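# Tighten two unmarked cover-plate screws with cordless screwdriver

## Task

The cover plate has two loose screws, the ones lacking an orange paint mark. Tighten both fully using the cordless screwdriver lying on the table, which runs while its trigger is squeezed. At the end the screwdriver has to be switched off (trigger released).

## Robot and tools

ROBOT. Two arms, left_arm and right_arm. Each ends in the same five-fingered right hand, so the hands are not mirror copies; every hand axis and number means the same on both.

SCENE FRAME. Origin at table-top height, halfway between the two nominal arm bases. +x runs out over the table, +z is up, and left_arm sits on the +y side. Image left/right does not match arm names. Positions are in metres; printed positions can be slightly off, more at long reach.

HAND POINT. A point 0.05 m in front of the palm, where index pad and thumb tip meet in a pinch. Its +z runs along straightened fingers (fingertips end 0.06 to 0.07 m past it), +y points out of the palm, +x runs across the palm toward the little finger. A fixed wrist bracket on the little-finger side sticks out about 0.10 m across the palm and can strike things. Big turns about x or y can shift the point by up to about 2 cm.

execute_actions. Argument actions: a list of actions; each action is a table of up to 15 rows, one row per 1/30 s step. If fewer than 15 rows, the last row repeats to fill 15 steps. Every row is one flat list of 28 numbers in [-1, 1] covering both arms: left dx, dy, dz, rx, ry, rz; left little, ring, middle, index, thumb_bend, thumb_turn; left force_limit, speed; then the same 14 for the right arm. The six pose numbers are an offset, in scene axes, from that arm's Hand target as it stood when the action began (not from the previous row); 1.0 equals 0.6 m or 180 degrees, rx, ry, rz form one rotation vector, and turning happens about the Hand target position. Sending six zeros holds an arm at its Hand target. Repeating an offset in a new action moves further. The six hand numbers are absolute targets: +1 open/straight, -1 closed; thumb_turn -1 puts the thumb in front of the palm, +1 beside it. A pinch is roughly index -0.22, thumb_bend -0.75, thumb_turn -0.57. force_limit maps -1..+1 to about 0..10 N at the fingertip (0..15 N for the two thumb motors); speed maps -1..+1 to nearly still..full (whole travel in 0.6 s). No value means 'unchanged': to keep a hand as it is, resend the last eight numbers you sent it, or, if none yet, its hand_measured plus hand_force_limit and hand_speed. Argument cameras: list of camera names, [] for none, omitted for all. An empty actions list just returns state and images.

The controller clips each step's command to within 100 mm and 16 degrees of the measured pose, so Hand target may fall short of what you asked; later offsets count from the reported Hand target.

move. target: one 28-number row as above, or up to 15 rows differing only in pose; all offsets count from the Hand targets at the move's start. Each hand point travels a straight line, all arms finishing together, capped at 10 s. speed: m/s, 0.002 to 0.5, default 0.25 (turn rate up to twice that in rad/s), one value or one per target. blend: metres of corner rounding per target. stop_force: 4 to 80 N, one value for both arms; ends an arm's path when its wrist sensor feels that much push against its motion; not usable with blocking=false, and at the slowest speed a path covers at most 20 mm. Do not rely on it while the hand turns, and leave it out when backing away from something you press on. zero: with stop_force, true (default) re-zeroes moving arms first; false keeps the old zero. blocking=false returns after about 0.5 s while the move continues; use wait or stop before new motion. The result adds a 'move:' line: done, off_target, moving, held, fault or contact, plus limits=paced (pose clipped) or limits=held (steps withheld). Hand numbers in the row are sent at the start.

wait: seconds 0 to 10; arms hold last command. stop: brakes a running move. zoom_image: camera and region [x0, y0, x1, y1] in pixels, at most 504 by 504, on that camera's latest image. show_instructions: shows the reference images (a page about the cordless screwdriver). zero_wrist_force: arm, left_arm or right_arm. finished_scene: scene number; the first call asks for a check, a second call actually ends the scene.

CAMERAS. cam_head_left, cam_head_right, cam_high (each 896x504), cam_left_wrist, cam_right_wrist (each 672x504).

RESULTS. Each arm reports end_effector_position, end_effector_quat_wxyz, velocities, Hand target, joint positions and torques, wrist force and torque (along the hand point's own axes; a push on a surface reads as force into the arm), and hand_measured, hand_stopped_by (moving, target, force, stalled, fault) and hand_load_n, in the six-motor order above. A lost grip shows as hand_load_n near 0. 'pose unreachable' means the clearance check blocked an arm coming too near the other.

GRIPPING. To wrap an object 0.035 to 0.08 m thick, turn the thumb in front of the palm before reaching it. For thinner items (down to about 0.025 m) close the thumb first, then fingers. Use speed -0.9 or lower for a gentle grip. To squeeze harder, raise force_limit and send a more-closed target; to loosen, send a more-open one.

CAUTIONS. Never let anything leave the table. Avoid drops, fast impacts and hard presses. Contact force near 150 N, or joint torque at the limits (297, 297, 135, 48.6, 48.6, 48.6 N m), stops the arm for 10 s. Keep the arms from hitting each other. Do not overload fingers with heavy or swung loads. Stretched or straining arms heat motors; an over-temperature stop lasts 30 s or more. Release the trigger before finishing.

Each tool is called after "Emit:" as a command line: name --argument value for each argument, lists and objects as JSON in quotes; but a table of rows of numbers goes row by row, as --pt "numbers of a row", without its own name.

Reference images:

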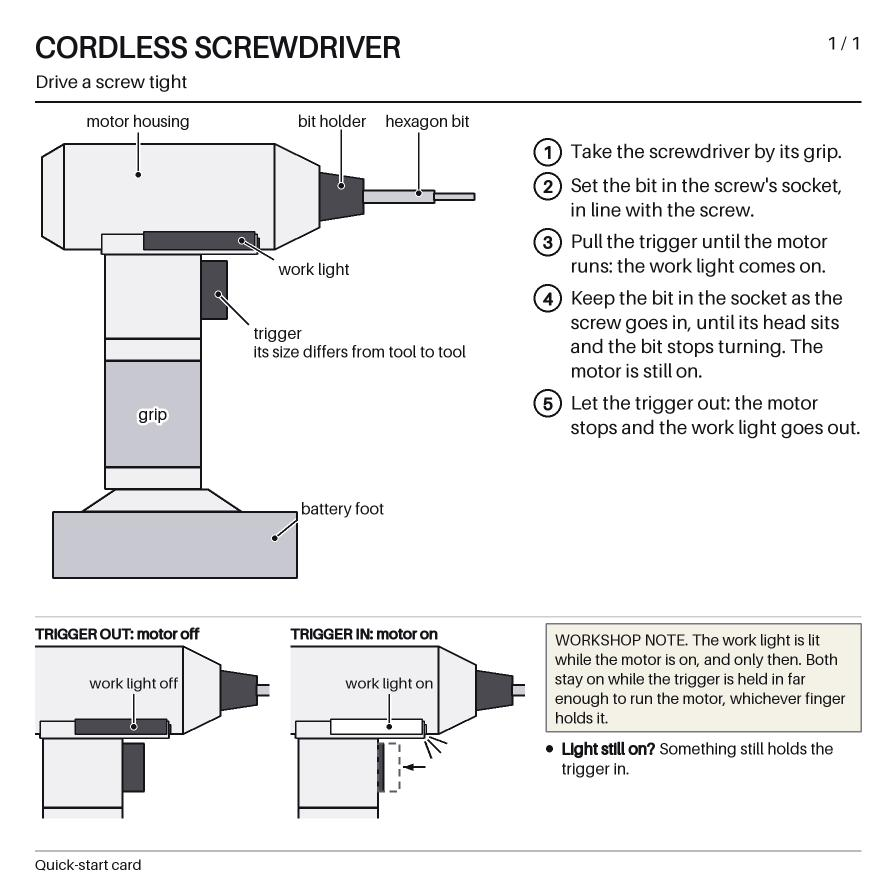

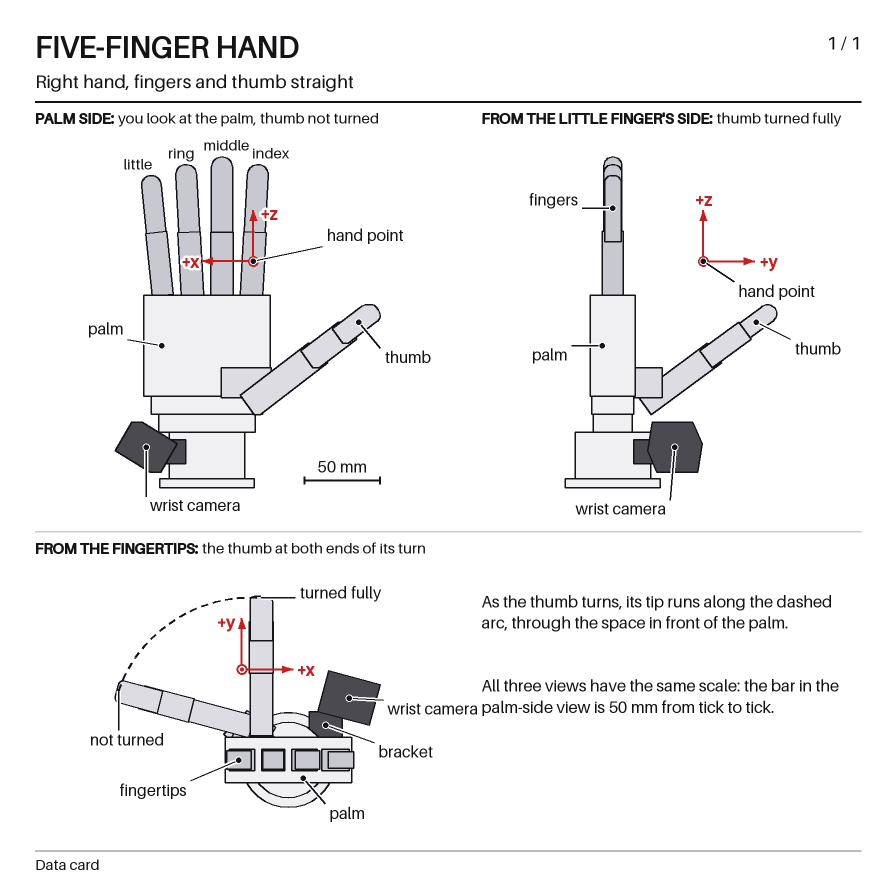

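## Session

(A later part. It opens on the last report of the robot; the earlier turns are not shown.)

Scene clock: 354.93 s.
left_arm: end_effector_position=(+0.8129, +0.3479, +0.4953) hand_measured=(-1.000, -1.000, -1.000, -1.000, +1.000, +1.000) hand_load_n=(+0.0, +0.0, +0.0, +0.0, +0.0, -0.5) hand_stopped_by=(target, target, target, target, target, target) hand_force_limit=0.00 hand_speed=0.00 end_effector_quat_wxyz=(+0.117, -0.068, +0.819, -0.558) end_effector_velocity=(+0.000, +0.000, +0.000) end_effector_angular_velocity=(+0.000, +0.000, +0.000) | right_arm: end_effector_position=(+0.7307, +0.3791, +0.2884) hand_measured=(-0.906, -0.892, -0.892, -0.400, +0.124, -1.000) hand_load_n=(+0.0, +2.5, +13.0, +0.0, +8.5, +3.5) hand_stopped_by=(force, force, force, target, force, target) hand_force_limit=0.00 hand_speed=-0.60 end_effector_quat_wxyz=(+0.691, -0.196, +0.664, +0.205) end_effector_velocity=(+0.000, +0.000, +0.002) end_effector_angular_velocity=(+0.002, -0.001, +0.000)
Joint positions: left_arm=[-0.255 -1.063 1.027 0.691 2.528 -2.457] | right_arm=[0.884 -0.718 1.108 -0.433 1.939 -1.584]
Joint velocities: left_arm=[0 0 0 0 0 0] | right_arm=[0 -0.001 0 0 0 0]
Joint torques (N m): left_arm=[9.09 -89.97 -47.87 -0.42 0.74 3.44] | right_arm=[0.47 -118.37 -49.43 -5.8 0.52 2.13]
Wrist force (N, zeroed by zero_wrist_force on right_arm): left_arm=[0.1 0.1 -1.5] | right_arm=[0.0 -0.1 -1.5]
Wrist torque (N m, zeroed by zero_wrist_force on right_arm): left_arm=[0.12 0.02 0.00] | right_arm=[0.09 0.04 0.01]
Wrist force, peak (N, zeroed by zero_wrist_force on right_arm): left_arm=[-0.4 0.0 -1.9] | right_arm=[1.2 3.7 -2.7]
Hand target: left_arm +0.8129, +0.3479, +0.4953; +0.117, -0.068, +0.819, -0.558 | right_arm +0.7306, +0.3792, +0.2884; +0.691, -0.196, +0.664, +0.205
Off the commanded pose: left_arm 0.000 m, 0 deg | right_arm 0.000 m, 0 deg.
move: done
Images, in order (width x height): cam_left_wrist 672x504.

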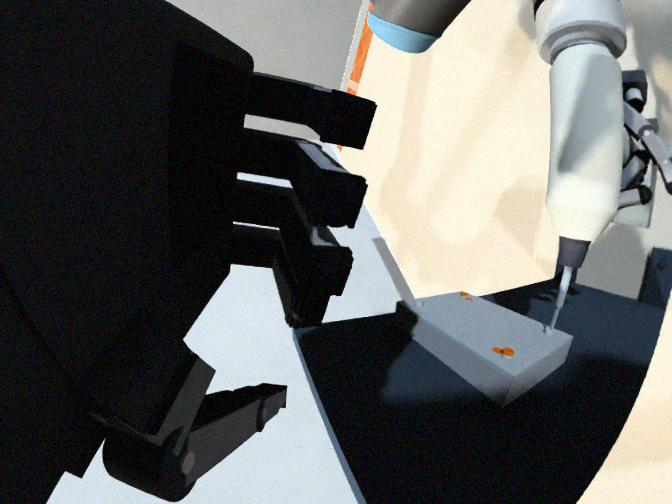

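Emit:
move --target '[0,0,0,0,0,0,-1,-1,-1,-1,1,1,0,0,0.008,0.0059,0,0,0,0,-1,-1,-1,-1,-1,-1,0,-0.6]' --speed 0.002 --stop_force 4 --cameras '["cam_left_wrist"]'

Emit:
zoom_image --camera "cam_left_wrist" --region '[540, 318, 560, 338]'

Scene clock: 356.73 s.
left_arm: end_effector_position=(+0.8129, +0.3479, +0.4953) hand_measured=(-1.000, -1.000, -1.000, -1.000, +1.000, +1.000) hand_load_n=(+0.0, +0.5, +0.0, +0.0, +0.0, +0.0) hand_stopped_by=(target, target, target, target, target, target) hand_force_limit=0.00 hand_speed=0.00 end_effector_quat_wxyz=(+0.117, -0.068, +0.819, -0.558) end_effector_velocity=(+0.000, +0.001, +0.000) end_effector_angular_velocity=(+0.000, -0.001, +0.001) | right_arm: end_effector_position=(+0.7321, +0.3802, +0.2883) hand_measured=(-0.906, -0.892, -0.892, -0.796, +0.124, -1.000) hand_load_n=(+0.0, +1.5, +11.0, +5.0, +9.5, +2.5) hand_stopped_by=(force, force, force, force, force, target) hand_force_limit=0.00 hand_speed=-0.60 end_effector_quat_wxyz=(+0.691, -0.196, +0.664, +0.205) end_effector_velocity=(+0.000, +0.000, -0.001) end_effector_angular_velocity=(+0.000, +0.000, +0.000)
Joint positions: left_arm=[-0.255 -1.063 1.027 0.691 2.528 -2.457] | right_arm=[0.883 -0.715 1.102 -0.431 1.938 -1.584]
Joint velocities: left_arm=[0.001 0 0 0 0 0] | right_arm=[0 0.001 0 -0.001 0 0]
Joint torques (N m): left_arm=[6.88 -90.68 -49.09 -0.72 0.33 3.66] | right_arm=[-7.62 -130.98 -41.72 -6.89 0.38 2.02]
Wrist force (N, zeroed by zero_wrist_force on right_arm): left_arm=[0.3 -0.1 -1.4] | right_arm=[0.0 -0.7 -4.1]
Wrist torque (N m, zeroed by zero_wrist_force on right_arm): left_arm=[0.08 -0.01 0.00] | right_arm=[0.16 -0.02 0.01]
Wrist force, peak (N, zeroed by zero_wrist_force on right_arm): left_arm=[-0.2 0.1 -2.2] | right_arm=[0.3 -0.9 -6.7]
Hand target: left_arm +0.8129, +0.3479, +0.4953; +0.117, -0.068, +0.819, -0.558 | right_arm +0.7320, +0.3802, +0.2884; +0.691, -0.196, +0.664, +0.205
Off the commanded pose: left_arm 0.000 m, 0 deg | right_arm 0.004 m, 0 deg.
move: contact (right_arm)
Images, in order (width x height): cam_left_wrist 672x504.

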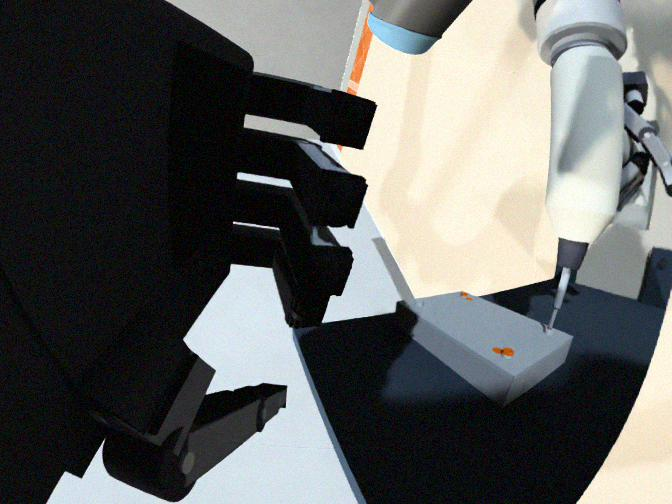

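Scaled by 25.200 from the camera's 672x504 image, which has a finer 960x720 frame.

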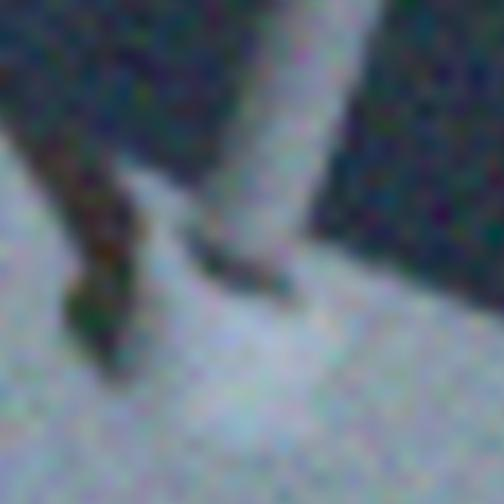

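Emit:
move --target '[0,0,0,0,0,0,-1,-1,-1,-1,1,1,0,0,-0.00235,-0.0017,0,0,0,0,-1,-1,-1,-1,-1,-1,0,-0.6]' --speed 0.01 --cameras '["cam_left_wrist"]'

Emit:
zoom_image --camera "cam_left_wrist" --region '[540, 318, 560, 338]'

Scene clock: 357.73 s.
left_arm: end_effector_position=(+0.8129, +0.3479, +0.4953) hand_measured=(-1.000, -1.000, -1.000, -1.000, +1.000, +1.000) hand_load_n=(+0.0, +0.0, +0.0, +0.5, +0.0, +0.0) hand_stopped_by=(target, target, target, target, target, target) hand_force_limit=0.00 hand_speed=0.00 end_effector_quat_wxyz=(+0.117, -0.068, +0.819, -0.558) end_effector_velocity=(+0.000, +0.000, +0.000) end_effector_angular_velocity=(+0.001, -0.001, +0.000) | right_arm: end_effector_position=(+0.7306, +0.3792, +0.2884) hand_measured=(-0.906, -0.892, -0.892, -0.796, +0.124, -1.000) hand_load_n=(+0.0, +1.5, +11.0, +5.0, +10.0, +2.5) hand_stopped_by=(force, force, force, force, force, target) hand_force_limit=0.00 hand_speed=-0.60 end_effector_quat_wxyz=(+0.691, -0.196, +0.664, +0.205) end_effector_velocity=(+0.000, +0.000, -0.001) end_effector_angular_velocity=(-0.001, +0.001, +0.000)
Joint positions: left_arm=[-0.255 -1.063 1.027 0.691 2.528 -2.457] | right_arm=[0.884 -0.718 1.107 -0.433 1.939 -1.584]
Joint velocities: left_arm=[0 0 0 0 0 0.002] | right_arm=[0 0.001 0 0.001 0 0]
Joint torques (N m): left_arm=[5.51 -86.55 -47.27 -0.63 0.9 3.36] | right_arm=[14.91 -123.08 -46.07 -6.1 2 0.68]
Wrist force (N, zeroed by zero_wrist_force on right_arm): left_arm=[-0.2 0.1 -1.4] | right_arm=[-0.1 -0.1 -1.4]
Wrist torque (N m, zeroed by zero_wrist_force on right_arm): left_arm=[0.10 0.06 -0.03] | right_arm=[0.08 0.05 0.00]
Wrist force, peak (N, zeroed by zero_wrist_force on right_arm): left_arm=[-0.1 -0.3 -2.0] | right_arm=[0.2 -0.6 -4.2]
Hand target: left_arm +0.8129, +0.3479, +0.4953; +0.117, -0.068, +0.819, -0.558 | right_arm +0.7306, +0.3792, +0.2884; +0.691, -0.196, +0.664, +0.205
Off the commanded pose: left_arm 0.000 m, 0 deg | right_arm 0.000 m, 0 deg.
move: done
Images, in order (width x height): cam_left_wrist 672x504.

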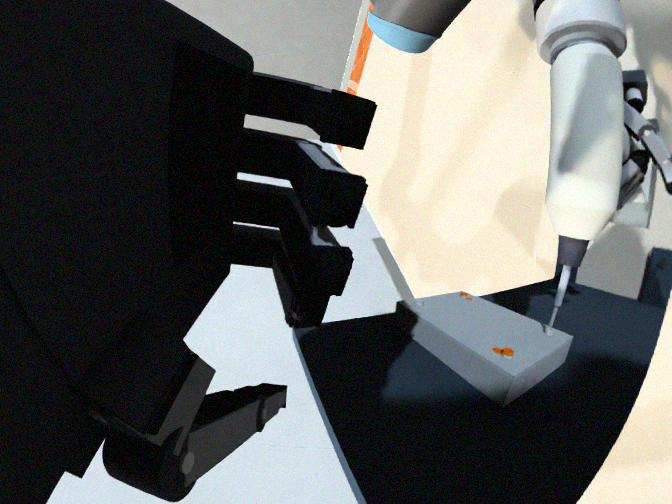

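Scaled by 25.200 from the camera's 672x504 image, which has a finer 960x720 frame.

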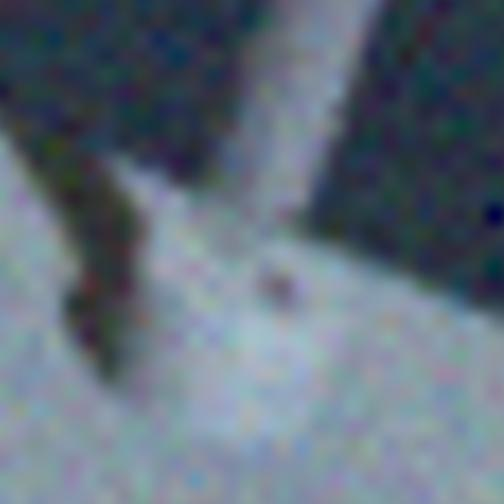

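Emit:
move --target '[0,0,0,0,0,0,-1,-1,-1,-1,1,1,0,0,-0.00114,0.00154,0,0,0,0,-1,-1,-1,-1,-1,-1,0,-0.6]' --speed 0.01 --cameras '[]'

Emit:
move --target '[0,0,0,0,0,0,-1,-1,-1,-1,1,1,0,0,0.008,0.0059,0,0,0,0,-1,-1,-1,-1,-1,-1,0,-0.6]' --speed 0.002 --stop_force 4 --cameras '["cam_left_wrist"]'

Emit:
zoom_image --camera "cam_left_wrist" --region '[540, 318, 560, 338]'

Scene clock: 358.70 s.
left_arm: end_effector_position=(+0.8129, +0.3479, +0.4953) hand_measured=(-1.000, -1.000, -1.000, -1.000, +1.000, +1.000) hand_load_n=(+0.0, +0.0, +0.0, +0.0, +0.0, +0.0) hand_stopped_by=(target, target, target, target, target, target) hand_force_limit=0.00 hand_speed=0.00 end_effector_quat_wxyz=(+0.117, -0.068, +0.819, -0.558) end_effector_velocity=(+0.000, +0.000, -0.001) end_effector_angular_velocity=(+0.001, +0.000, +0.001) | right_arm: end_effector_position=(+0.7299, +0.3801, +0.2884) hand_measured=(-0.906, -0.892, -0.892, -0.796, +0.124, -1.000) hand_load_n=(+0.0, +1.0, +11.0, +5.0, +10.0, +2.5) hand_stopped_by=(force, force, force, force, force, target) hand_force_limit=0.00 hand_speed=-0.60 end_effector_quat_wxyz=(+0.691, -0.196, +0.664, +0.205) end_effector_velocity=(+0.000, +0.000, -0.001) end_effector_angular_velocity=(+0.000, +0.000, +0.000)
Joint positions: left_arm=[-0.255 -1.063 1.027 0.691 2.528 -2.457] | right_arm=[0.885 -0.717 1.106 -0.432 1.94 -1.584]
Joint velocities: left_arm=[0 0.001 0 0 -0.001 0.001] | right_arm=[0 0.001 0 0 0 0]
Joint torques (N m): left_arm=[5.39 -85.88 -46.3 -0.14 0.37 3.08] | right_arm=[12.05 -113.98 -50.35 -1.93 1.85 -1.09]
Wrist force (N, zeroed by zero_wrist_force on right_arm): left_arm=[0.0 -0.4 -1.4] | right_arm=[-0.1 0.1 -1.3]
Wrist torque (N m, zeroed by zero_wrist_force on right_arm): left_arm=[0.03 0.04 -0.03] | right_arm=[0.09 0.04 0.01]
Wrist force, peak (N, zeroed by zero_wrist_force on right_arm): left_arm=[-0.2 0.1 -2.0] | right_arm=[-0.5 -0.2 -1.7]
Hand target: left_arm +0.8129, +0.3479, +0.4953; +0.117, -0.068, +0.819, -0.558 | right_arm +0.7299, +0.3801, +0.2884; +0.691, -0.196, +0.664, +0.205
Off the commanded pose: left_arm 0.000 m, 0 deg | right_arm 0.000 m, 0 deg.
move: done
No camera images: "cameras" was empty.

Scene clock: 360.27 s.
left_arm: end_effector_position=(+0.8129, +0.3479, +0.4953) hand_measured=(-1.000, -1.000, -1.000, -1.000, +1.000, +1.000) hand_load_n=(+0.0, +0.0, +0.0, +0.0, +0.0, +0.0) hand_stopped_by=(target, target, target, target, target, target) hand_force_limit=0.00 hand_speed=0.00 end_effector_quat_wxyz=(+0.117, -0.068, +0.819, -0.558) end_effector_velocity=(+0.000, +0.000, +0.000) end_effector_angular_velocity=(+0.000, +0.001, +0.000) | right_arm: end_effector_position=(+0.7313, +0.3812, +0.2883) hand_measured=(-0.906, -0.892, -0.892, -0.796, +0.124, -1.000) hand_load_n=(+0.0, +1.5, +11.0, +5.5, +9.5, +2.5) hand_stopped_by=(force, force, force, force, force, target) hand_force_limit=0.00 hand_speed=-0.60 end_effector_quat_wxyz=(+0.691, -0.196, +0.664, +0.205) end_effector_velocity=(+0.000, +0.000, +0.002) end_effector_angular_velocity=(+0.001, -0.001, +0.000)
Joint positions: left_arm=[-0.255 -1.063 1.027 0.691 2.528 -2.457] | right_arm=[0.884 -0.714 1.101 -0.43 1.94 -1.584]
Joint velocities: left_arm=[0 0 0 0 0 -0.001] | right_arm=[0 -0.001 0 -0.001 0 0]
Joint torques (N m): left_arm=[7.46 -86.96 -48.4 -0.19 0.35 3.12] | right_arm=[-9.19 -130.58 -42.22 -6.98 0.31 -0.29]
Wrist force (N, zeroed by zero_wrist_force on right_arm): left_arm=[-0.1 0.2 -1.4] | right_arm=[0.5 -0.1 -5.2]
Wrist torque (N m, zeroed by zero_wrist_force on right_arm): left_arm=[0.12 0.05 -0.02] | right_arm=[0.25 -0.07 0.05]
Wrist force, peak (N, zeroed by zero_wrist_force on right_arm): left_arm=[-0.1 0.0 -2.0] | right_arm=[0.8 -0.7 -7.6]
Hand target: left_arm +0.8129, +0.3479, +0.4953; +0.117, -0.068, +0.819, -0.558 | right_arm +0.7313, +0.3812, +0.2884; +0.691, -0.196, +0.664, +0.205
Off the commanded pose: left_arm 0.000 m, 0 deg | right_arm 0.004 m, 0 deg.
move: contact (right_arm)
Images, in order (width x height): cam_left_wrist 672x504.

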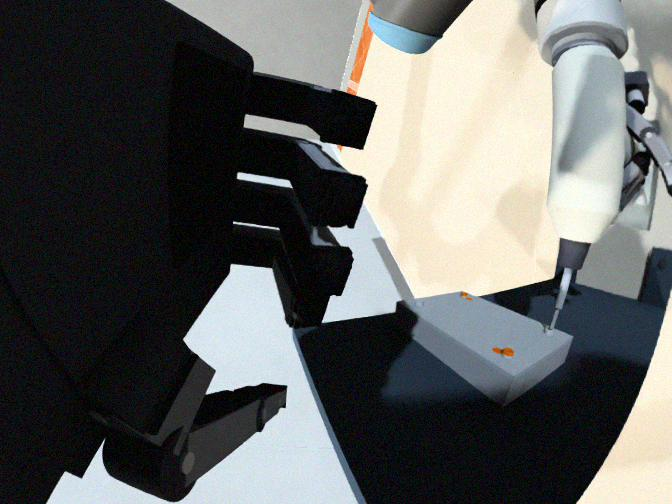

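Scaled by 25.200 from the camera's 672x504 image, which has a finer 960x720 frame.

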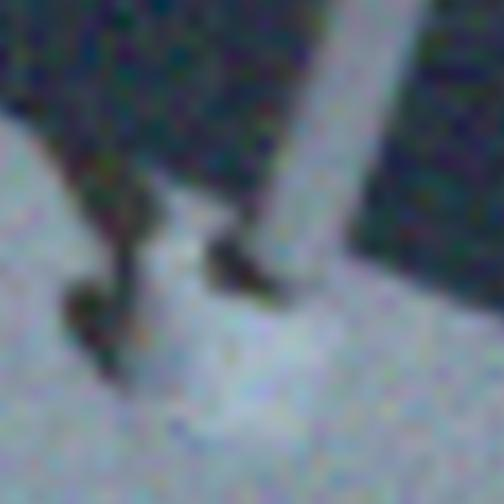

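Emit:
move --target '[0,0,0,0,0,0,-1,-1,-1,-1,1,1,0,0,0.0004,-0.00054,0,0,0,0,-1,-1,-1,-1,-1,-1,0,-0.6]' --speed 0.004 --cameras '["cam_left_wrist"]'

Emit:
zoom_image --camera "cam_left_wrist" --region '[540, 318, 560, 338]'

Scene clock: 361.87 s.
left_arm: end_effector_position=(+0.8129, +0.3479, +0.4953) hand_measured=(-1.000, -1.000, -1.000, -1.000, +1.000, +1.000) hand_load_n=(+0.0, +0.0, +0.0, +0.0, +0.0, +0.0) hand_stopped_by=(target, target, target, target, target, target) hand_force_limit=0.00 hand_speed=0.00 end_effector_quat_wxyz=(+0.117, -0.068, +0.819, -0.558) end_effector_velocity=(+0.000, +0.001, +0.000) end_effector_angular_velocity=(+0.000, +0.000, +0.000) | right_arm: end_effector_position=(+0.7316, +0.3808, +0.2883) hand_measured=(-0.906, -0.892, -0.892, -0.796, +0.124, -1.000) hand_load_n=(+0.0, +1.5, +11.0, +5.0, +10.0, +2.5) hand_stopped_by=(force, force, force, force, force, target) hand_force_limit=0.00 hand_speed=-0.60 end_effector_quat_wxyz=(+0.691, -0.196, +0.664, +0.205) end_effector_velocity=(+0.000, +0.000, -0.002) end_effector_angular_velocity=(-0.001, +0.001, +0.000)
Joint positions: left_arm=[-0.255 -1.063 1.027 0.691 2.528 -2.457] | right_arm=[0.884 -0.714 1.101 -0.43 1.939 -1.584]
Joint velocities: left_arm=[0.001 0 0 0 0 0] | right_arm=[0 0.002 0 0 0 0]
Joint torques (N m): left_arm=[7.89 -90.6 -45.81 -0.9 0.97 2.94] | right_arm=[-15.39 -129.78 -41.44 -6.64 -1.36 0.72]
Wrist force (N, zeroed by zero_wrist_force on right_arm): left_arm=[-0.4 0.0 -1.8] | right_arm=[0.3 -0.2 -3.0]
Wrist torque (N m, zeroed by zero_wrist_force on right_arm): left_arm=[0.12 0.11 -0.03] | right_arm=[0.17 -0.03 0.04]
Wrist force, peak (N, zeroed by zero_wrist_force on right_arm): left_arm=[0.0 -0.3 -2.0] | right_arm=[0.4 -0.4 -5.9]
Hand target: left_arm +0.8129, +0.3479, +0.4953; +0.117, -0.068, +0.819, -0.558 | right_arm +0.7316, +0.3808, +0.2884; +0.691, -0.196, +0.664, +0.205
Off the commanded pose: left_arm 0.000 m, 0 deg | right_arm 0.000 m, 0 deg.
move: done
Images, in order (width x height): cam_left_wrist 672x504.

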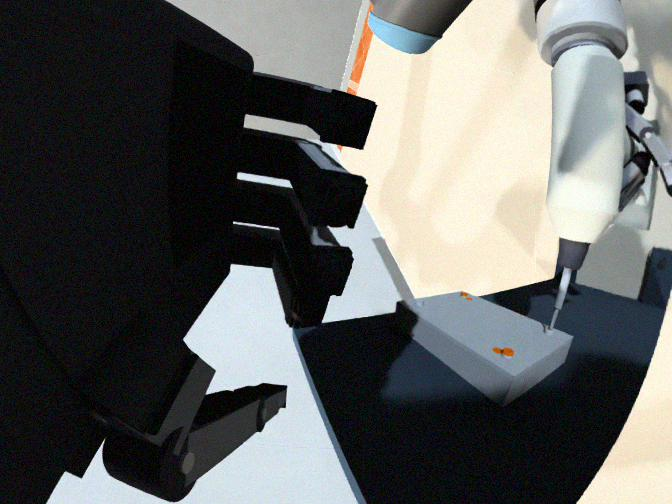

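Scaled by 25.200 from the camera's 672x504 image, which has a finer 960x720 frame.

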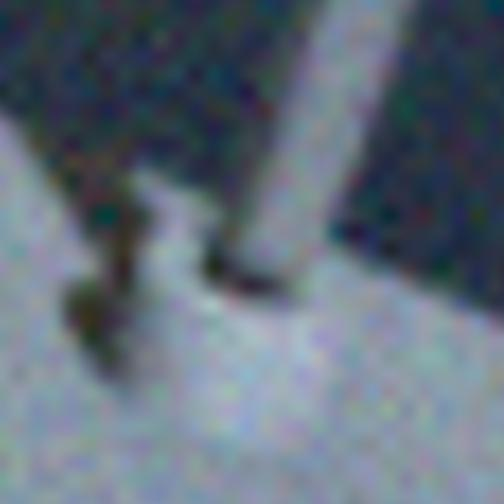

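Emit:
move --target '[0,0,0,0,0,0,-1,-1,-1,-1,1,1,0,0,0.0006,-0.0003,0,0,0,0,-1,-1,-1,-1,-1,-1,0,-0.6]' --speed 0.004 --cameras '["cam_left_wrist"]'

Emit:
zoom_image --camera "cam_left_wrist" --region '[540, 318, 560, 338]'

Scene clock: 362.73 s.
left_arm: end_effector_position=(+0.8129, +0.3479, +0.4953) hand_measured=(-1.000, -1.000, -1.000, -1.000, +1.000, +1.000) hand_load_n=(+0.0, +0.0, +0.0, +0.0, +0.0, +0.0) hand_stopped_by=(target, target, target, target, target, target) hand_force_limit=0.00 hand_speed=0.00 end_effector_quat_wxyz=(+0.117, -0.068, +0.819, -0.558) end_effector_velocity=(+0.000, +0.000, +0.000) end_effector_angular_velocity=(-0.001, +0.001, +0.000) | right_arm: end_effector_position=(+0.7319, +0.3806, +0.2884) hand_measured=(-0.906, -0.892, -0.892, -0.796, +0.124, -1.000) hand_load_n=(+0.0, +1.5, +11.0, +5.0, +10.0, +2.5) hand_stopped_by=(force, force, force, force, force, target) hand_force_limit=0.00 hand_speed=-0.60 end_effector_quat_wxyz=(+0.691, -0.196, +0.664, +0.205) end_effector_velocity=(+0.000, +0.000, +0.000) end_effector_angular_velocity=(-0.001, +0.001, +0.000)
Joint positions: left_arm=[-0.255 -1.063 1.027 0.691 2.528 -2.457] | right_arm=[0.883 -0.714 1.101 -0.43 1.939 -1.584]
Joint velocities: left_arm=[0 0 0 0 0.001 0] | right_arm=[0 0 0 0.001 0 0]
Joint torques (N m): left_arm=[6.46 -87.16 -46.63 -0.19 0.67 3.36] | right_arm=[-15.33 -129.23 -44.61 -5.63 -1.54 1.54]
Wrist force (N, zeroed by zero_wrist_force on right_arm): left_arm=[-0.5 0.2 -1.8] | right_arm=[-0.2 -0.6 -5.3]
Wrist torque (N m, zeroed by zero_wrist_force on right_arm): left_arm=[0.14 0.13 -0.04] | right_arm=[0.32 -0.11 0.04]
Wrist force, peak (N, zeroed by zero_wrist_force on right_arm): left_arm=[-0.4 0.1 -2.1] | right_arm=[0.6 -1.3 -6.8]
Hand target: left_arm +0.8129, +0.3479, +0.4953; +0.117, -0.068, +0.819, -0.558 | right_arm +0.7319, +0.3807, +0.2884; +0.691, -0.196, +0.664, +0.205
Off the commanded pose: left_arm 0.000 m, 0 deg | right_arm 0.000 m, 0 deg.
move: done
Images, in order (width x height): cam_left_wrist 672x504.

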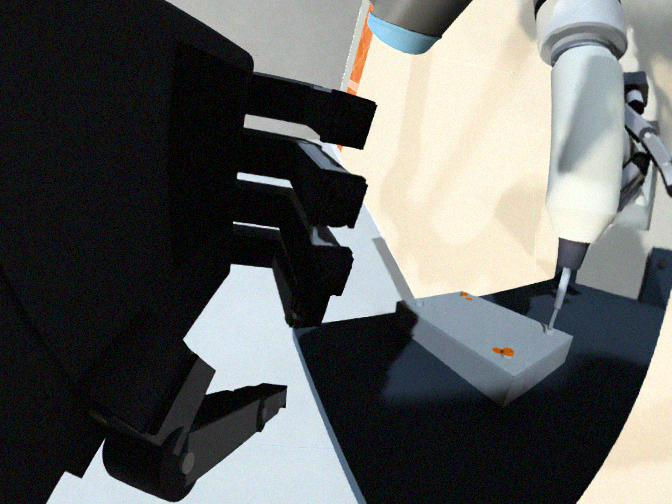

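Scaled by 25.200 from the camera's 672x504 image, which has a finer 960x720 frame.

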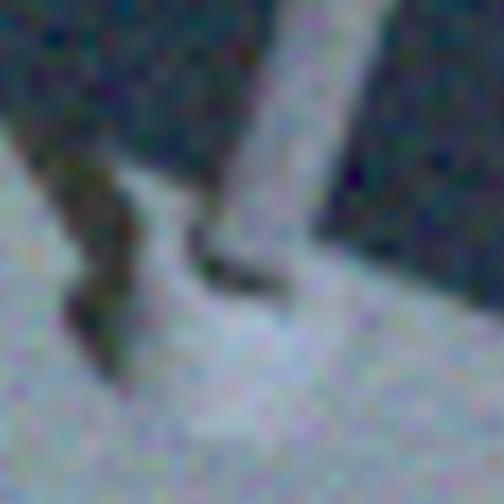

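Emit:
move --target '[0,0,0,0,0,0,-1,-1,-1,-1,1,1,0,0,0,0,0.001,0,0,0,-1,-1,-1,-1,-1,-1,0,-0.6]' --speed 0.004 --cameras '["cam_left_wrist"]'

Emit:
zoom_image --camera "cam_left_wrist" --region '[540, 318, 560, 338]'

Scene clock: 363.83 s.
left_arm: end_effector_position=(+0.8129, +0.3479, +0.4953) hand_measured=(-1.000, -1.000, -1.000, -1.000, +1.000, +1.000) hand_load_n=(+0.0, +0.0, +0.0, +0.0, +0.0, +0.0) hand_stopped_by=(target, target, target, target, target, target) hand_force_limit=0.00 hand_speed=0.00 end_effector_quat_wxyz=(+0.117, -0.068, +0.819, -0.558) end_effector_velocity=(+0.000, +0.000, +0.000) end_effector_angular_velocity=(+0.000, +0.003, +0.002) | right_arm: end_effector_position=(+0.7319, +0.3806, +0.2890) hand_measured=(-0.906, -0.892, -0.892, -0.796, +0.124, -1.000) hand_load_n=(+0.0, +1.5, +11.0, +5.0, +10.0, +2.5) hand_stopped_by=(force, force, force, force, force, target) hand_force_limit=0.00 hand_speed=-0.60 end_effector_quat_wxyz=(+0.691, -0.196, +0.664, +0.205) end_effector_velocity=(+0.000, +0.000, -0.001) end_effector_angular_velocity=(-0.001, +0.001, +0.000)
Joint positions: left_arm=[-0.255 -1.063 1.027 0.691 2.528 -2.457] | right_arm=[0.883 -0.715 1.101 -0.429 1.939 -1.584]
Joint velocities: left_arm=[0 0 0 0 0 -0.003] | right_arm=[0 0.001 0 0 0 0]
Joint torques (N m): left_arm=[9.29 -88.12 -44.79 -0.26 0.62 2.89] | right_arm=[-9.3 -129.38 -52.03 -1.95 -0.11 1.6]
Wrist force (N, zeroed by zero_wrist_force on right_arm): left_arm=[0.1 -0.1 -1.7] | right_arm=[-0.1 -0.3 -2.5]
Wrist torque (N m, zeroed by zero_wrist_force on right_arm): left_arm=[0.09 0.04 -0.02] | right_arm=[0.13 -0.05 0.03]
Wrist force, peak (N, zeroed by zero_wrist_force on right_arm): left_arm=[-0.2 0.1 -2.1] | right_arm=[0.0 -0.8 -6.1]
Hand target: left_arm +0.8129, +0.3479, +0.4953; +0.117, -0.068, +0.819, -0.558 | right_arm +0.7319, +0.3807, +0.2890; +0.691, -0.196, +0.664, +0.205
Off the commanded pose: left_arm 0.000 m, 0 deg | right_arm 0.000 m, 0 deg.
move: done
Images, in order (width x height): cam_left_wrist 672x504.

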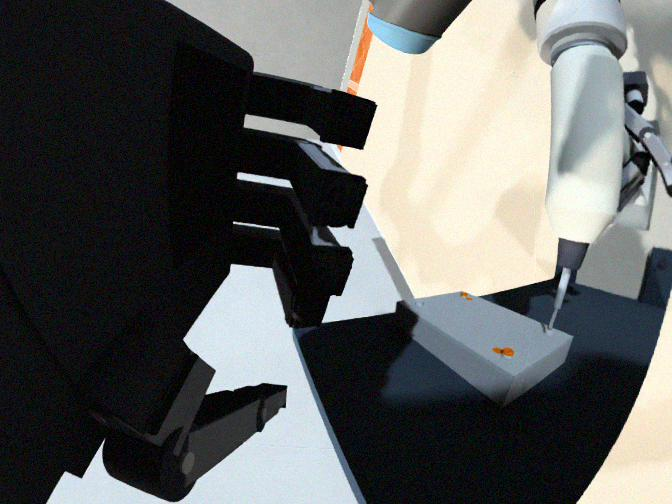

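Scaled by 25.200 from the camera's 672x504 image, which has a finer 960x720 frame.

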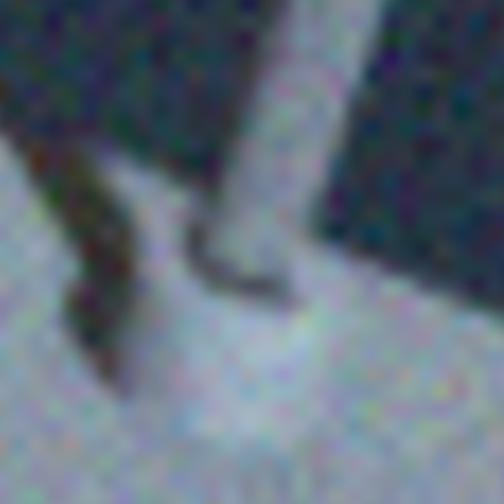

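Emit:
move --target '[0,0,0,0,0,0,-1,-1,-1,-1,1,1,0,0,0.0003,0,0.001,0,0,0,-1,-1,-1,-1,-1,-1,0,-0.6]' --speed 0.004 --cameras '["cam_left_wrist"]'

Emit:
zoom_image --camera "cam_left_wrist" --region '[540, 318, 560, 338]'

Scene clock: 364.63 s.
left_arm: end_effector_position=(+0.8129, +0.3479, +0.4953) hand_measured=(-1.000, -1.000, -1.000, -1.000, +1.000, +1.000) hand_load_n=(+0.0, +0.0, +0.5, +0.0, +0.0, +0.0) hand_stopped_by=(target, target, target, target, target, target) hand_force_limit=0.00 hand_speed=0.00 end_effector_quat_wxyz=(+0.117, -0.068, +0.819, -0.558) end_effector_velocity=(+0.000, +0.000, +0.000) end_effector_angular_velocity=(+0.000, +0.001, +0.000) | right_arm: end_effector_position=(+0.7321, +0.3807, +0.2896) hand_measured=(-0.906, -0.894, -0.892, -0.796, +0.124, -1.000) hand_load_n=(+0.0, +1.0, +10.5, +5.0, +10.0, +2.5) hand_stopped_by=(force, force, force, force, force, target) hand_force_limit=0.00 hand_speed=-0.60 end_effector_quat_wxyz=(+0.691, -0.196, +0.664, +0.205) end_effector_velocity=(+0.000, +0.000, -0.001) end_effector_angular_velocity=(+0.000, +0.000, +0.000)
Joint positions: left_arm=[-0.255 -1.063 1.027 0.691 2.528 -2.457] | right_arm=[0.883 -0.715 1.1 -0.429 1.939 -1.584]
Joint velocities: left_arm=[0 0 0 0.001 0.001 0] | right_arm=[0 0.001 0 -0.001 0 0]
Joint torques (N m): left_arm=[2.93 -86.27 -45.23 0.21 0.59 2.76] | right_arm=[-16.83 -129.51 -52.48 -2.07 -0.94 1.67]
Wrist force (N, zeroed by zero_wrist_force on right_arm): left_arm=[-0.1 0.1 -1.9] | right_arm=[0.0 0.8 -3.0]
Wrist torque (N m, zeroed by zero_wrist_force on right_arm): left_arm=[0.14 0.07 -0.01] | right_arm=[0.00 0.00 -0.05]
Wrist force, peak (N, zeroed by zero_wrist_force on right_arm): left_arm=[-0.4 -0.2 -2.1] | right_arm=[-0.4 -0.1 -3.6]
Hand target: left_arm +0.8129, +0.3479, +0.4953; +0.117, -0.068, +0.819, -0.558 | right_arm +0.7321, +0.3807, +0.2896; +0.691, -0.196, +0.664, +0.205
Off the commanded pose: left_arm 0.000 m, 0 deg | right_arm 0.000 m, 0 deg.
move: done
Images, in order (width x height): cam_left_wrist 672x504.

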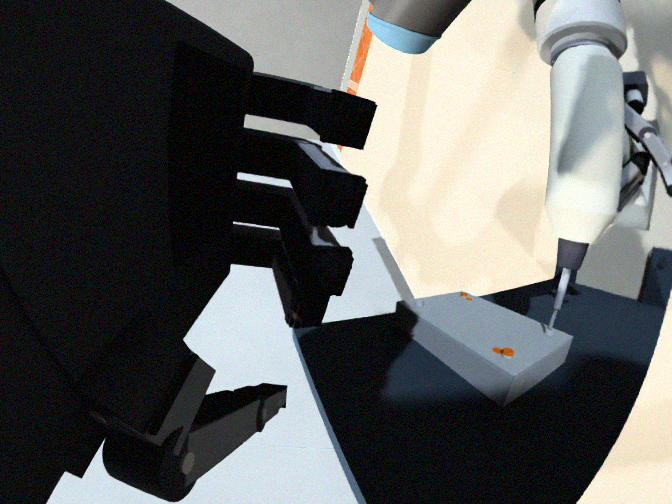

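Scaled by 25.200 from the camera's 672x504 image, which has a finer 960x720 frame.

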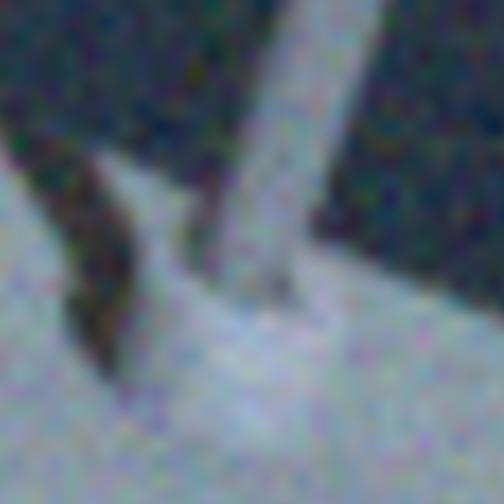

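Emit:
move --target '[0,0,0,0,0,0,-1,-1,-1,-1,1,1,0,0,0.0011,0.0008,0,0,0,0,-1,-1,-1,-1,-1,-1,0,-0.6]' --speed 0.003 --stop_force 6 --cameras '["cam_left_wrist"]'

Emit:
zoom_image --camera "cam_left_wrist" --region '[540, 318, 560, 338]'

Scene clock: 366.00 s.
left_arm: end_effector_position=(+0.8129, +0.3479, +0.4953) hand_measured=(-1.000, -1.000, -1.000, -1.000, +1.000, +1.000) hand_load_n=(+0.0, +0.0, +0.0, +0.0, +0.0, +0.0) hand_stopped_by=(target, target, target, target, target, target) hand_force_limit=0.00 hand_speed=0.00 end_effector_quat_wxyz=(+0.117, -0.068, +0.819, -0.558) end_effector_velocity=(+0.000, +0.000, +0.000) end_effector_angular_velocity=(+0.000, +0.001, +0.001) | right_arm: end_effector_position=(+0.7324, +0.3808, +0.2896) hand_measured=(-0.906, -0.894, -0.892, -0.796, +0.124, -1.000) hand_load_n=(+0.0, +1.0, +10.5, +5.0, +10.0, +2.0) hand_stopped_by=(force, force, force, force, force, target) hand_force_limit=0.00 hand_speed=-0.60 end_effector_quat_wxyz=(+0.691, -0.196, +0.664, +0.205) end_effector_velocity=(+0.000, +0.000, +0.001) end_effector_angular_velocity=(+0.000, +0.000, +0.000)
Joint positions: left_arm=[-0.255 -1.063 1.027 0.691 2.528 -2.457] | right_arm=[0.883 -0.715 1.099 -0.428 1.939 -1.584]
Joint velocities: left_arm=[0 0 0 -0.001 -0.001 -0.001] | right_arm=[0 -0.001 0 0.001 0 0]
Joint torques (N m): left_arm=[9.28 -91.19 -45.58 -0.12 0.93 3.13] | right_arm=[-7.19 -128.87 -50.16 -6.87 1.53 1.47]
Wrist force (N, zeroed by zero_wrist_force on right_arm): left_arm=[-0.3 -0.2 -1.6] | right_arm=[2.8 0.7 -13.3]
Wrist torque (N m, zeroed by zero_wrist_force on right_arm): left_arm=[0.07 0.09 -0.04] | right_arm=[0.29 -0.11 0.02]
Wrist force, peak (N, zeroed by zero_wrist_force on right_arm): left_arm=[-0.1 0.0 -2.1] | right_arm=[3.2 1.1 -14.0]
Hand target: left_arm +0.8129, +0.3479, +0.4953; +0.117, -0.068, +0.819, -0.558 | right_arm +0.7323, +0.3809, +0.2896; +0.691, -0.196, +0.664, +0.205
Off the commanded pose: left_arm 0.000 m, 0 deg | right_arm 0.000 m, 0 deg.
move: contact (right_arm)
Images, in order (width x height): cam_left_wrist 672x504.

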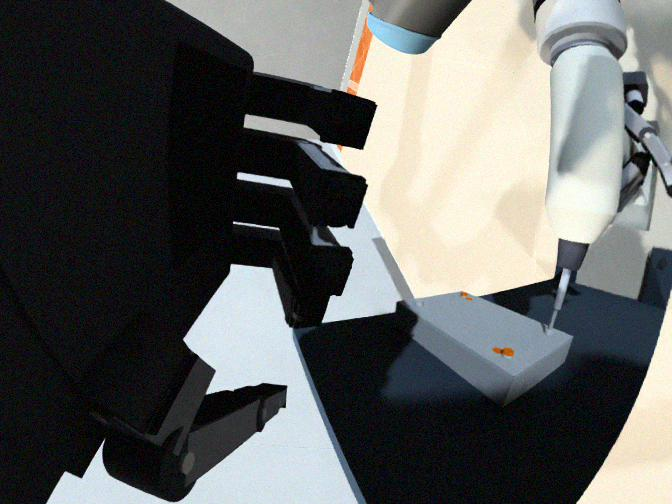

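Scaled by 25.200 from the camera's 672x504 image, which has a finer 960x720 frame.

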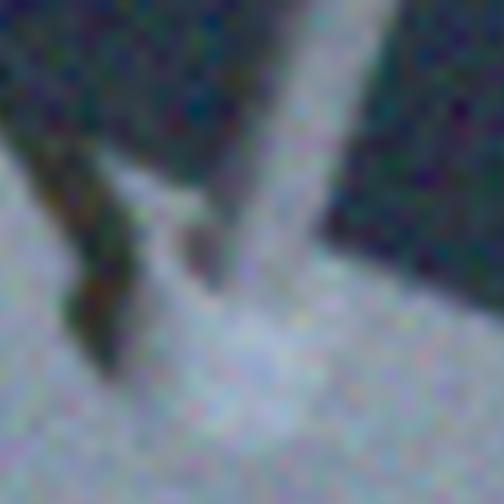

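Emit:
move --pt "0 0 0 0 0 0 -1 -1 -1 -1 1 1 0 0 -0.0008 -0.0006 0 0 0 0 -1 -1 -1 -1 -1 -1 0 -0.6" --pt "0 0 0 0 0 0 -1 -1 -1 -1 1 1 0 0 -0.0002 -0.0014 0 0 0 0 -1 -1 -1 -1 -1 -1 0 -0.6" --speed 0.004 --cameras '["cam_left_wrist"]'

Emit:
zoom_image --camera "cam_left_wrist" --region '[540, 318, 560, 338]'

Scene clock: 366.83 s.
left_arm: end_effector_position=(+0.8129, +0.3479, +0.4953) hand_measured=(-1.000, -1.000, -1.000, -1.000, +1.000, +1.000) hand_load_n=(+0.0, +0.0, +0.0, +0.0, +0.0, +0.0) hand_stopped_by=(target, target, target, target, target, target) hand_force_limit=0.00 hand_speed=0.00 end_effector_quat_wxyz=(+0.117, -0.068, +0.819, -0.558) end_effector_velocity=(+0.000, +0.000, +0.000) end_effector_angular_velocity=(+0.000, +0.001, +0.000) | right_arm: end_effector_position=(+0.7322, +0.3800, +0.2896) hand_measured=(-0.906, -0.894, -0.892, -0.796, +0.124, -1.000) hand_load_n=(+0.0, +1.0, +11.0, +5.0, +10.0, +2.5) hand_stopped_by=(force, force, force, force, force, target) hand_force_limit=0.00 hand_speed=-0.60 end_effector_quat_wxyz=(+0.691, -0.196, +0.664, +0.205) end_effector_velocity=(+0.000, +0.000, +0.000) end_effector_angular_velocity=(+0.000, +0.000, +0.001)
Joint positions: left_arm=[-0.255 -1.063 1.027 0.691 2.528 -2.457] | right_arm=[0.883 -0.716 1.102 -0.429 1.938 -1.584]
Joint velocities: left_arm=[0 0 0 0 0 -0.001] | right_arm=[0 0 0 0 -0.001 0]
Joint torques (N m): left_arm=[6.16 -86.94 -44.26 0.6 0.7 2.69] | right_arm=[-14.22 -128.55 -41.76 -6.39 -1.44 1.77]
Wrist force (N, zeroed by zero_wrist_force on right_arm): left_arm=[-0.3 0.2 -1.7] | right_arm=[0.0 -0.1 -1.7]
Wrist torque (N m, zeroed by zero_wrist_force on right_arm): left_arm=[0.14 0.08 -0.02] | right_arm=[0.10 0.04 0.01]
Wrist force, peak (N, zeroed by zero_wrist_force on right_arm): left_arm=[0.0 -0.1 -2.1] | right_arm=[3.1 1.0 -13.2]
Hand target: left_arm +0.8129, +0.3479, +0.4953; +0.117, -0.068, +0.819, -0.558 | right_arm +0.7322, +0.3800, +0.2896; +0.691, -0.196, +0.664, +0.205
Off the commanded pose: left_arm 0.000 m, 0 deg | right_arm 0.000 m, 0 deg.
move: done
Images, in order (width x height): cam_left_wrist 672x504.

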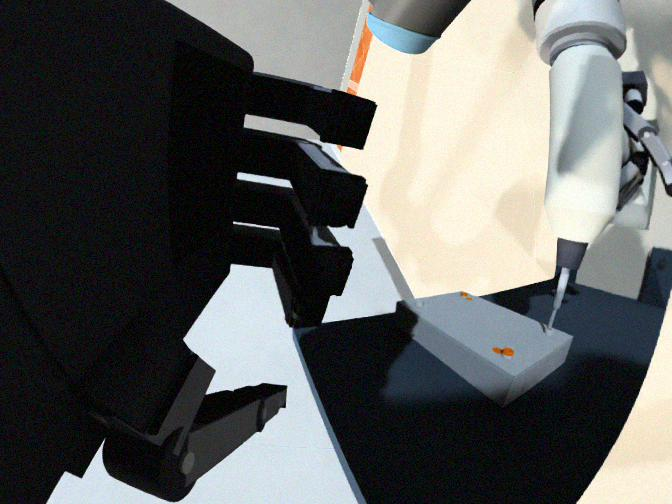

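Scaled by 25.200 from the camera's 672x504 image, which has a finer 960x720 frame.

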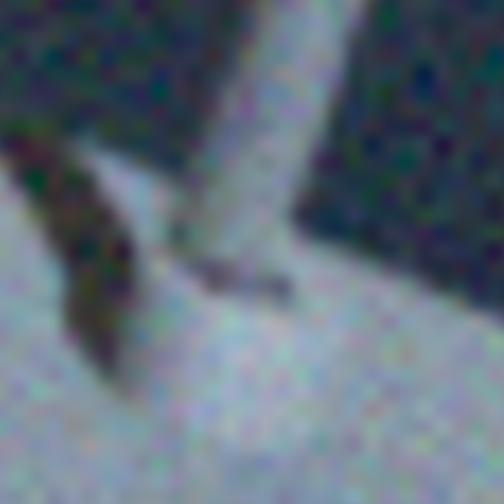

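Emit:
move --pt "0 0 0 0 0 0 -1 -1 -1 -1 1 1 0 0 -0.0002 0.0003 0.0003 0 0 0 -1 -1 -1 -1 -1 -1 0 -0.6" --pt "0 0 0 0 0 0 -1 -1 -1 -1 1 1 0 0 0.0009 0.0011 0.0003 0 0 0 -1 -1 -1 -1 -1 -1 0 -0.6" --speed 0.002 --stop_force 4 --cameras '["cam_left_wrist"]'

Emit:
zoom_image --camera "cam_left_wrist" --region '[540, 318, 560, 338]'

Scene clock: 368.13 s.
left_arm: end_effector_position=(+0.8129, +0.3479, +0.4953) hand_measured=(-1.000, -1.000, -1.000, -1.000, +1.000, +1.000) hand_load_n=(+0.0, +0.0, +0.0, +0.0, +0.0, +0.0) hand_stopped_by=(target, target, target, target, target, target) hand_force_limit=0.00 hand_speed=0.00 end_effector_quat_wxyz=(+0.117, -0.068, +0.819, -0.558) end_effector_velocity=(+0.000, +0.000, +0.000) end_effector_angular_velocity=(+0.000, +0.000, +0.000) | right_arm: end_effector_position=(+0.7323, +0.3802, +0.2899) hand_measured=(-0.906, -0.894, -0.892, -0.796, +0.124, -1.000) hand_load_n=(+0.0, +1.0, +10.5, +5.0, +10.0, +2.0) hand_stopped_by=(force, force, force, force, force, target) hand_force_limit=0.00 hand_speed=-0.60 end_effector_quat_wxyz=(+0.691, -0.196, +0.664, +0.205) end_effector_velocity=(+0.000, +0.000, +0.000) end_effector_angular_velocity=(+0.000, +0.000, +0.000)
Joint positions: left_arm=[-0.255 -1.063 1.027 0.691 2.528 -2.457] | right_arm=[0.883 -0.716 1.101 -0.429 1.938 -1.584]
Joint velocities: left_arm=[0 0 0 0 0 0] | right_arm=[0 0 0 0 0 0]
Joint torques (N m): left_arm=[5.49 -88.91 -45.43 -0.22 0.75 3.07] | right_arm=[-6.7 -132.17 -43.25 -7.09 0.82 1.78]
Wrist force (N, zeroed by zero_wrist_force on right_arm): left_arm=[-0.1 0.0 -1.4] | right_arm=[1.0 1.4 -5.1]
Wrist torque (N m, zeroed by zero_wrist_force on right_arm): left_arm=[0.09 0.05 -0.02] | right_arm=[-0.02 -0.05 -0.04]
Wrist force, peak (N, zeroed by zero_wrist_force on right_arm): left_arm=[-0.3 0.0 -2.0] | right_arm=[1.6 2.4 -7.0]
Hand target: left_arm +0.8129, +0.3479, +0.4953; +0.117, -0.068, +0.819, -0.558 | right_arm +0.7323, +0.3801, +0.2899; +0.691, -0.196, +0.664, +0.205
Off the commanded pose: left_arm 0.000 m, 0 deg | right_arm 0.001 m, 0 deg.
move: contact (right_arm); path passed 1 of 2 targets
Images, in order (width x height): cam_left_wrist 672x504.

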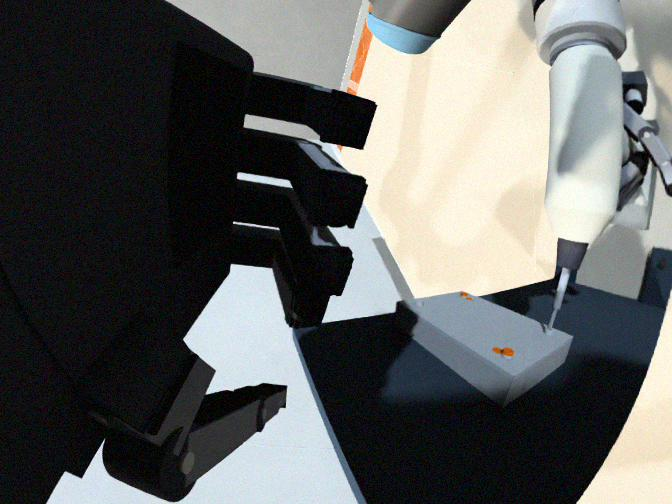

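Scaled by 25.200 from the camera's 672x504 image, which has a finer 960x720 frame.

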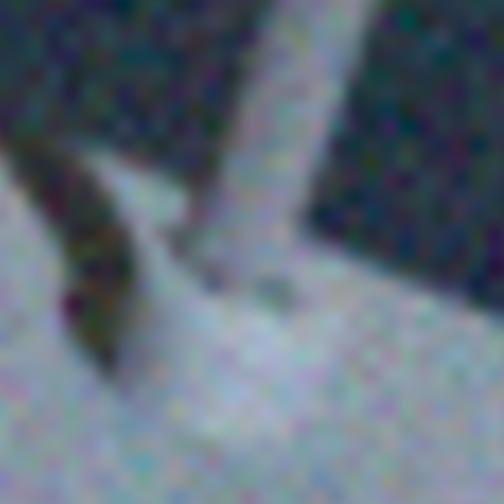

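Emit:
move --target '[0,0,0,0,0,0,-1,-1,-1,-1,1,1,0,0,0.0001,0.0003,0.0007,0,0,0,-1,-1,-1,-1,-1,-1,0,-0.6]' --speed 0.002 --cameras '[]'

Emit:
move --target '[0,0,0,0,0,0,-1,-1,-1,-1,1,1,0,0,0.0005,-0.0005,0,0,0,0,-1,-1,-1,-1,-1,-1,0,-0.6]' --speed 0.002 --cameras '[]'

Scene clock: 369.03 s.
left_arm: end_effector_position=(+0.8129, +0.3479, +0.4953) hand_measured=(-1.000, -1.000, -1.000, -1.000, +1.000, +1.000) hand_load_n=(+0.0, +0.0, +0.0, +0.0, +0.0, -0.5) hand_stopped_by=(target, target, target, target, target, target) hand_force_limit=0.00 hand_speed=0.00 end_effector_quat_wxyz=(+0.117, -0.068, +0.819, -0.558) end_effector_velocity=(+0.000, +0.001, +0.001) end_effector_angular_velocity=(+0.000, -0.001, +0.000) | right_arm: end_effector_position=(+0.7324, +0.3803, +0.2903) hand_measured=(-0.906, -0.894, -0.892, -0.796, +0.124, -1.000) hand_load_n=(+0.0, +1.0, +10.5, +5.0, +10.0, +2.0) hand_stopped_by=(force, force, force, force, force, target) hand_force_limit=0.00 hand_speed=-0.60 end_effector_quat_wxyz=(+0.691, -0.196, +0.664, +0.205) end_effector_velocity=(+0.000, +0.000, -0.002) end_effector_angular_velocity=(-0.002, +0.001, -0.001)
Joint positions: left_arm=[-0.255 -1.063 1.027 0.691 2.528 -2.457] | right_arm=[0.883 -0.716 1.1 -0.428 1.938 -1.584]
Joint velocities: left_arm=[0.001 -0.001 0 0 0 0.001] | right_arm=[0 0.001 0 0.001 0 0]
Joint torques (N m): left_arm=[9.26 -88.81 -45.59 0.18 0.88 2.53] | right_arm=[-6.37 -121.98 -54.43 -4.77 2.3 1.64]
Wrist force (N, zeroed by zero_wrist_force on right_arm): left_arm=[-0.1 0.0 -1.6] | right_arm=[2.8 2.2 -10.0]
Wrist torque (N m, zeroed by zero_wrist_force on right_arm): left_arm=[0.11 0.06 -0.02] | right_arm=[0.04 0.00 -0.05]
Wrist force, peak (N, zeroed by zero_wrist_force on right_arm): left_arm=[-0.2 0.4 -2.0] | right_arm=[3.6 2.2 -13.4]
Hand target: left_arm +0.8129, +0.3479, +0.4953; +0.117, -0.068, +0.819, -0.558 | right_arm +0.7324, +0.3803, +0.2903; +0.691, -0.196, +0.664, +0.205
Off the commanded pose: left_arm 0.000 m, 0 deg | right_arm 0.000 m, 0 deg.
move: done
No camera images: "cameras" was empty.

Scene clock: 369.73 s.
left_arm: end_effector_position=(+0.8129, +0.3479, +0.4953) hand_measured=(-1.000, -1.000, -1.000, -1.000, +1.000, +1.000) hand_load_n=(+0.0, +0.0, +0.0, +0.0, +0.0, +0.0) hand_stopped_by=(target, target, target, target, target, target) hand_force_limit=0.00 hand_speed=0.00 end_effector_quat_wxyz=(+0.117, -0.068, +0.819, -0.558) end_effector_velocity=(+0.000, +0.001, +0.000) end_effector_angular_velocity=(+0.000, -0.001, +0.000) | right_arm: end_effector_position=(+0.7327, +0.3800, +0.2903) hand_measured=(-0.906, -0.894, -0.892, -0.796, +0.124, -1.000) hand_load_n=(+0.0, +1.0, +10.5, +5.5, +10.0, +2.0) hand_stopped_by=(force, force, force, force, force, target) hand_force_limit=0.00 hand_speed=-0.60 end_effector_quat_wxyz=(+0.691, -0.196, +0.664, +0.205) end_effector_velocity=(+0.000, +0.000, -0.001) end_effector_angular_velocity=(-0.001, +0.000, +0.000)
Joint positions: left_arm=[-0.255 -1.063 1.027 0.691 2.528 -2.457] | right_arm=[0.882 -0.716 1.101 -0.428 1.938 -1.584]
Joint velocities: left_arm=[0.001 0 0 0 0 0.002] | right_arm=[0 0.001 0 0 0 0]
Joint torques (N m): left_arm=[6.17 -88.62 -44.85 0.01 0.8 3.01] | right_arm=[-20.62 -131.88 -47.33 -8.16 0.37 2.13]
Wrist force (N, zeroed by zero_wrist_force on right_arm): left_arm=[-0.1 0.0 -1.7] | right_arm=[2.6 2.9 -10.1]
Wrist torque (N m, zeroed by zero_wrist_force on right_arm): left_arm=[0.12 0.07 -0.02] | right_arm=[-0.12 0.01 -0.11]
Wrist force, peak (N, zeroed by zero_wrist_force on right_arm): left_arm=[0.1 -0.1 -2.0] | right_arm=[3.8 2.1 -13.9]
Hand target: left_arm +0.8129, +0.3479, +0.4953; +0.117, -0.068, +0.819, -0.558 | right_arm +0.7327, +0.3800, +0.2903; +0.691, -0.196, +0.664, +0.205
Off the commanded pose: left_arm 0.000 m, 0 deg | right_arm 0.000 m, 0 deg.
move: done
No camera images: "cameras" was empty.


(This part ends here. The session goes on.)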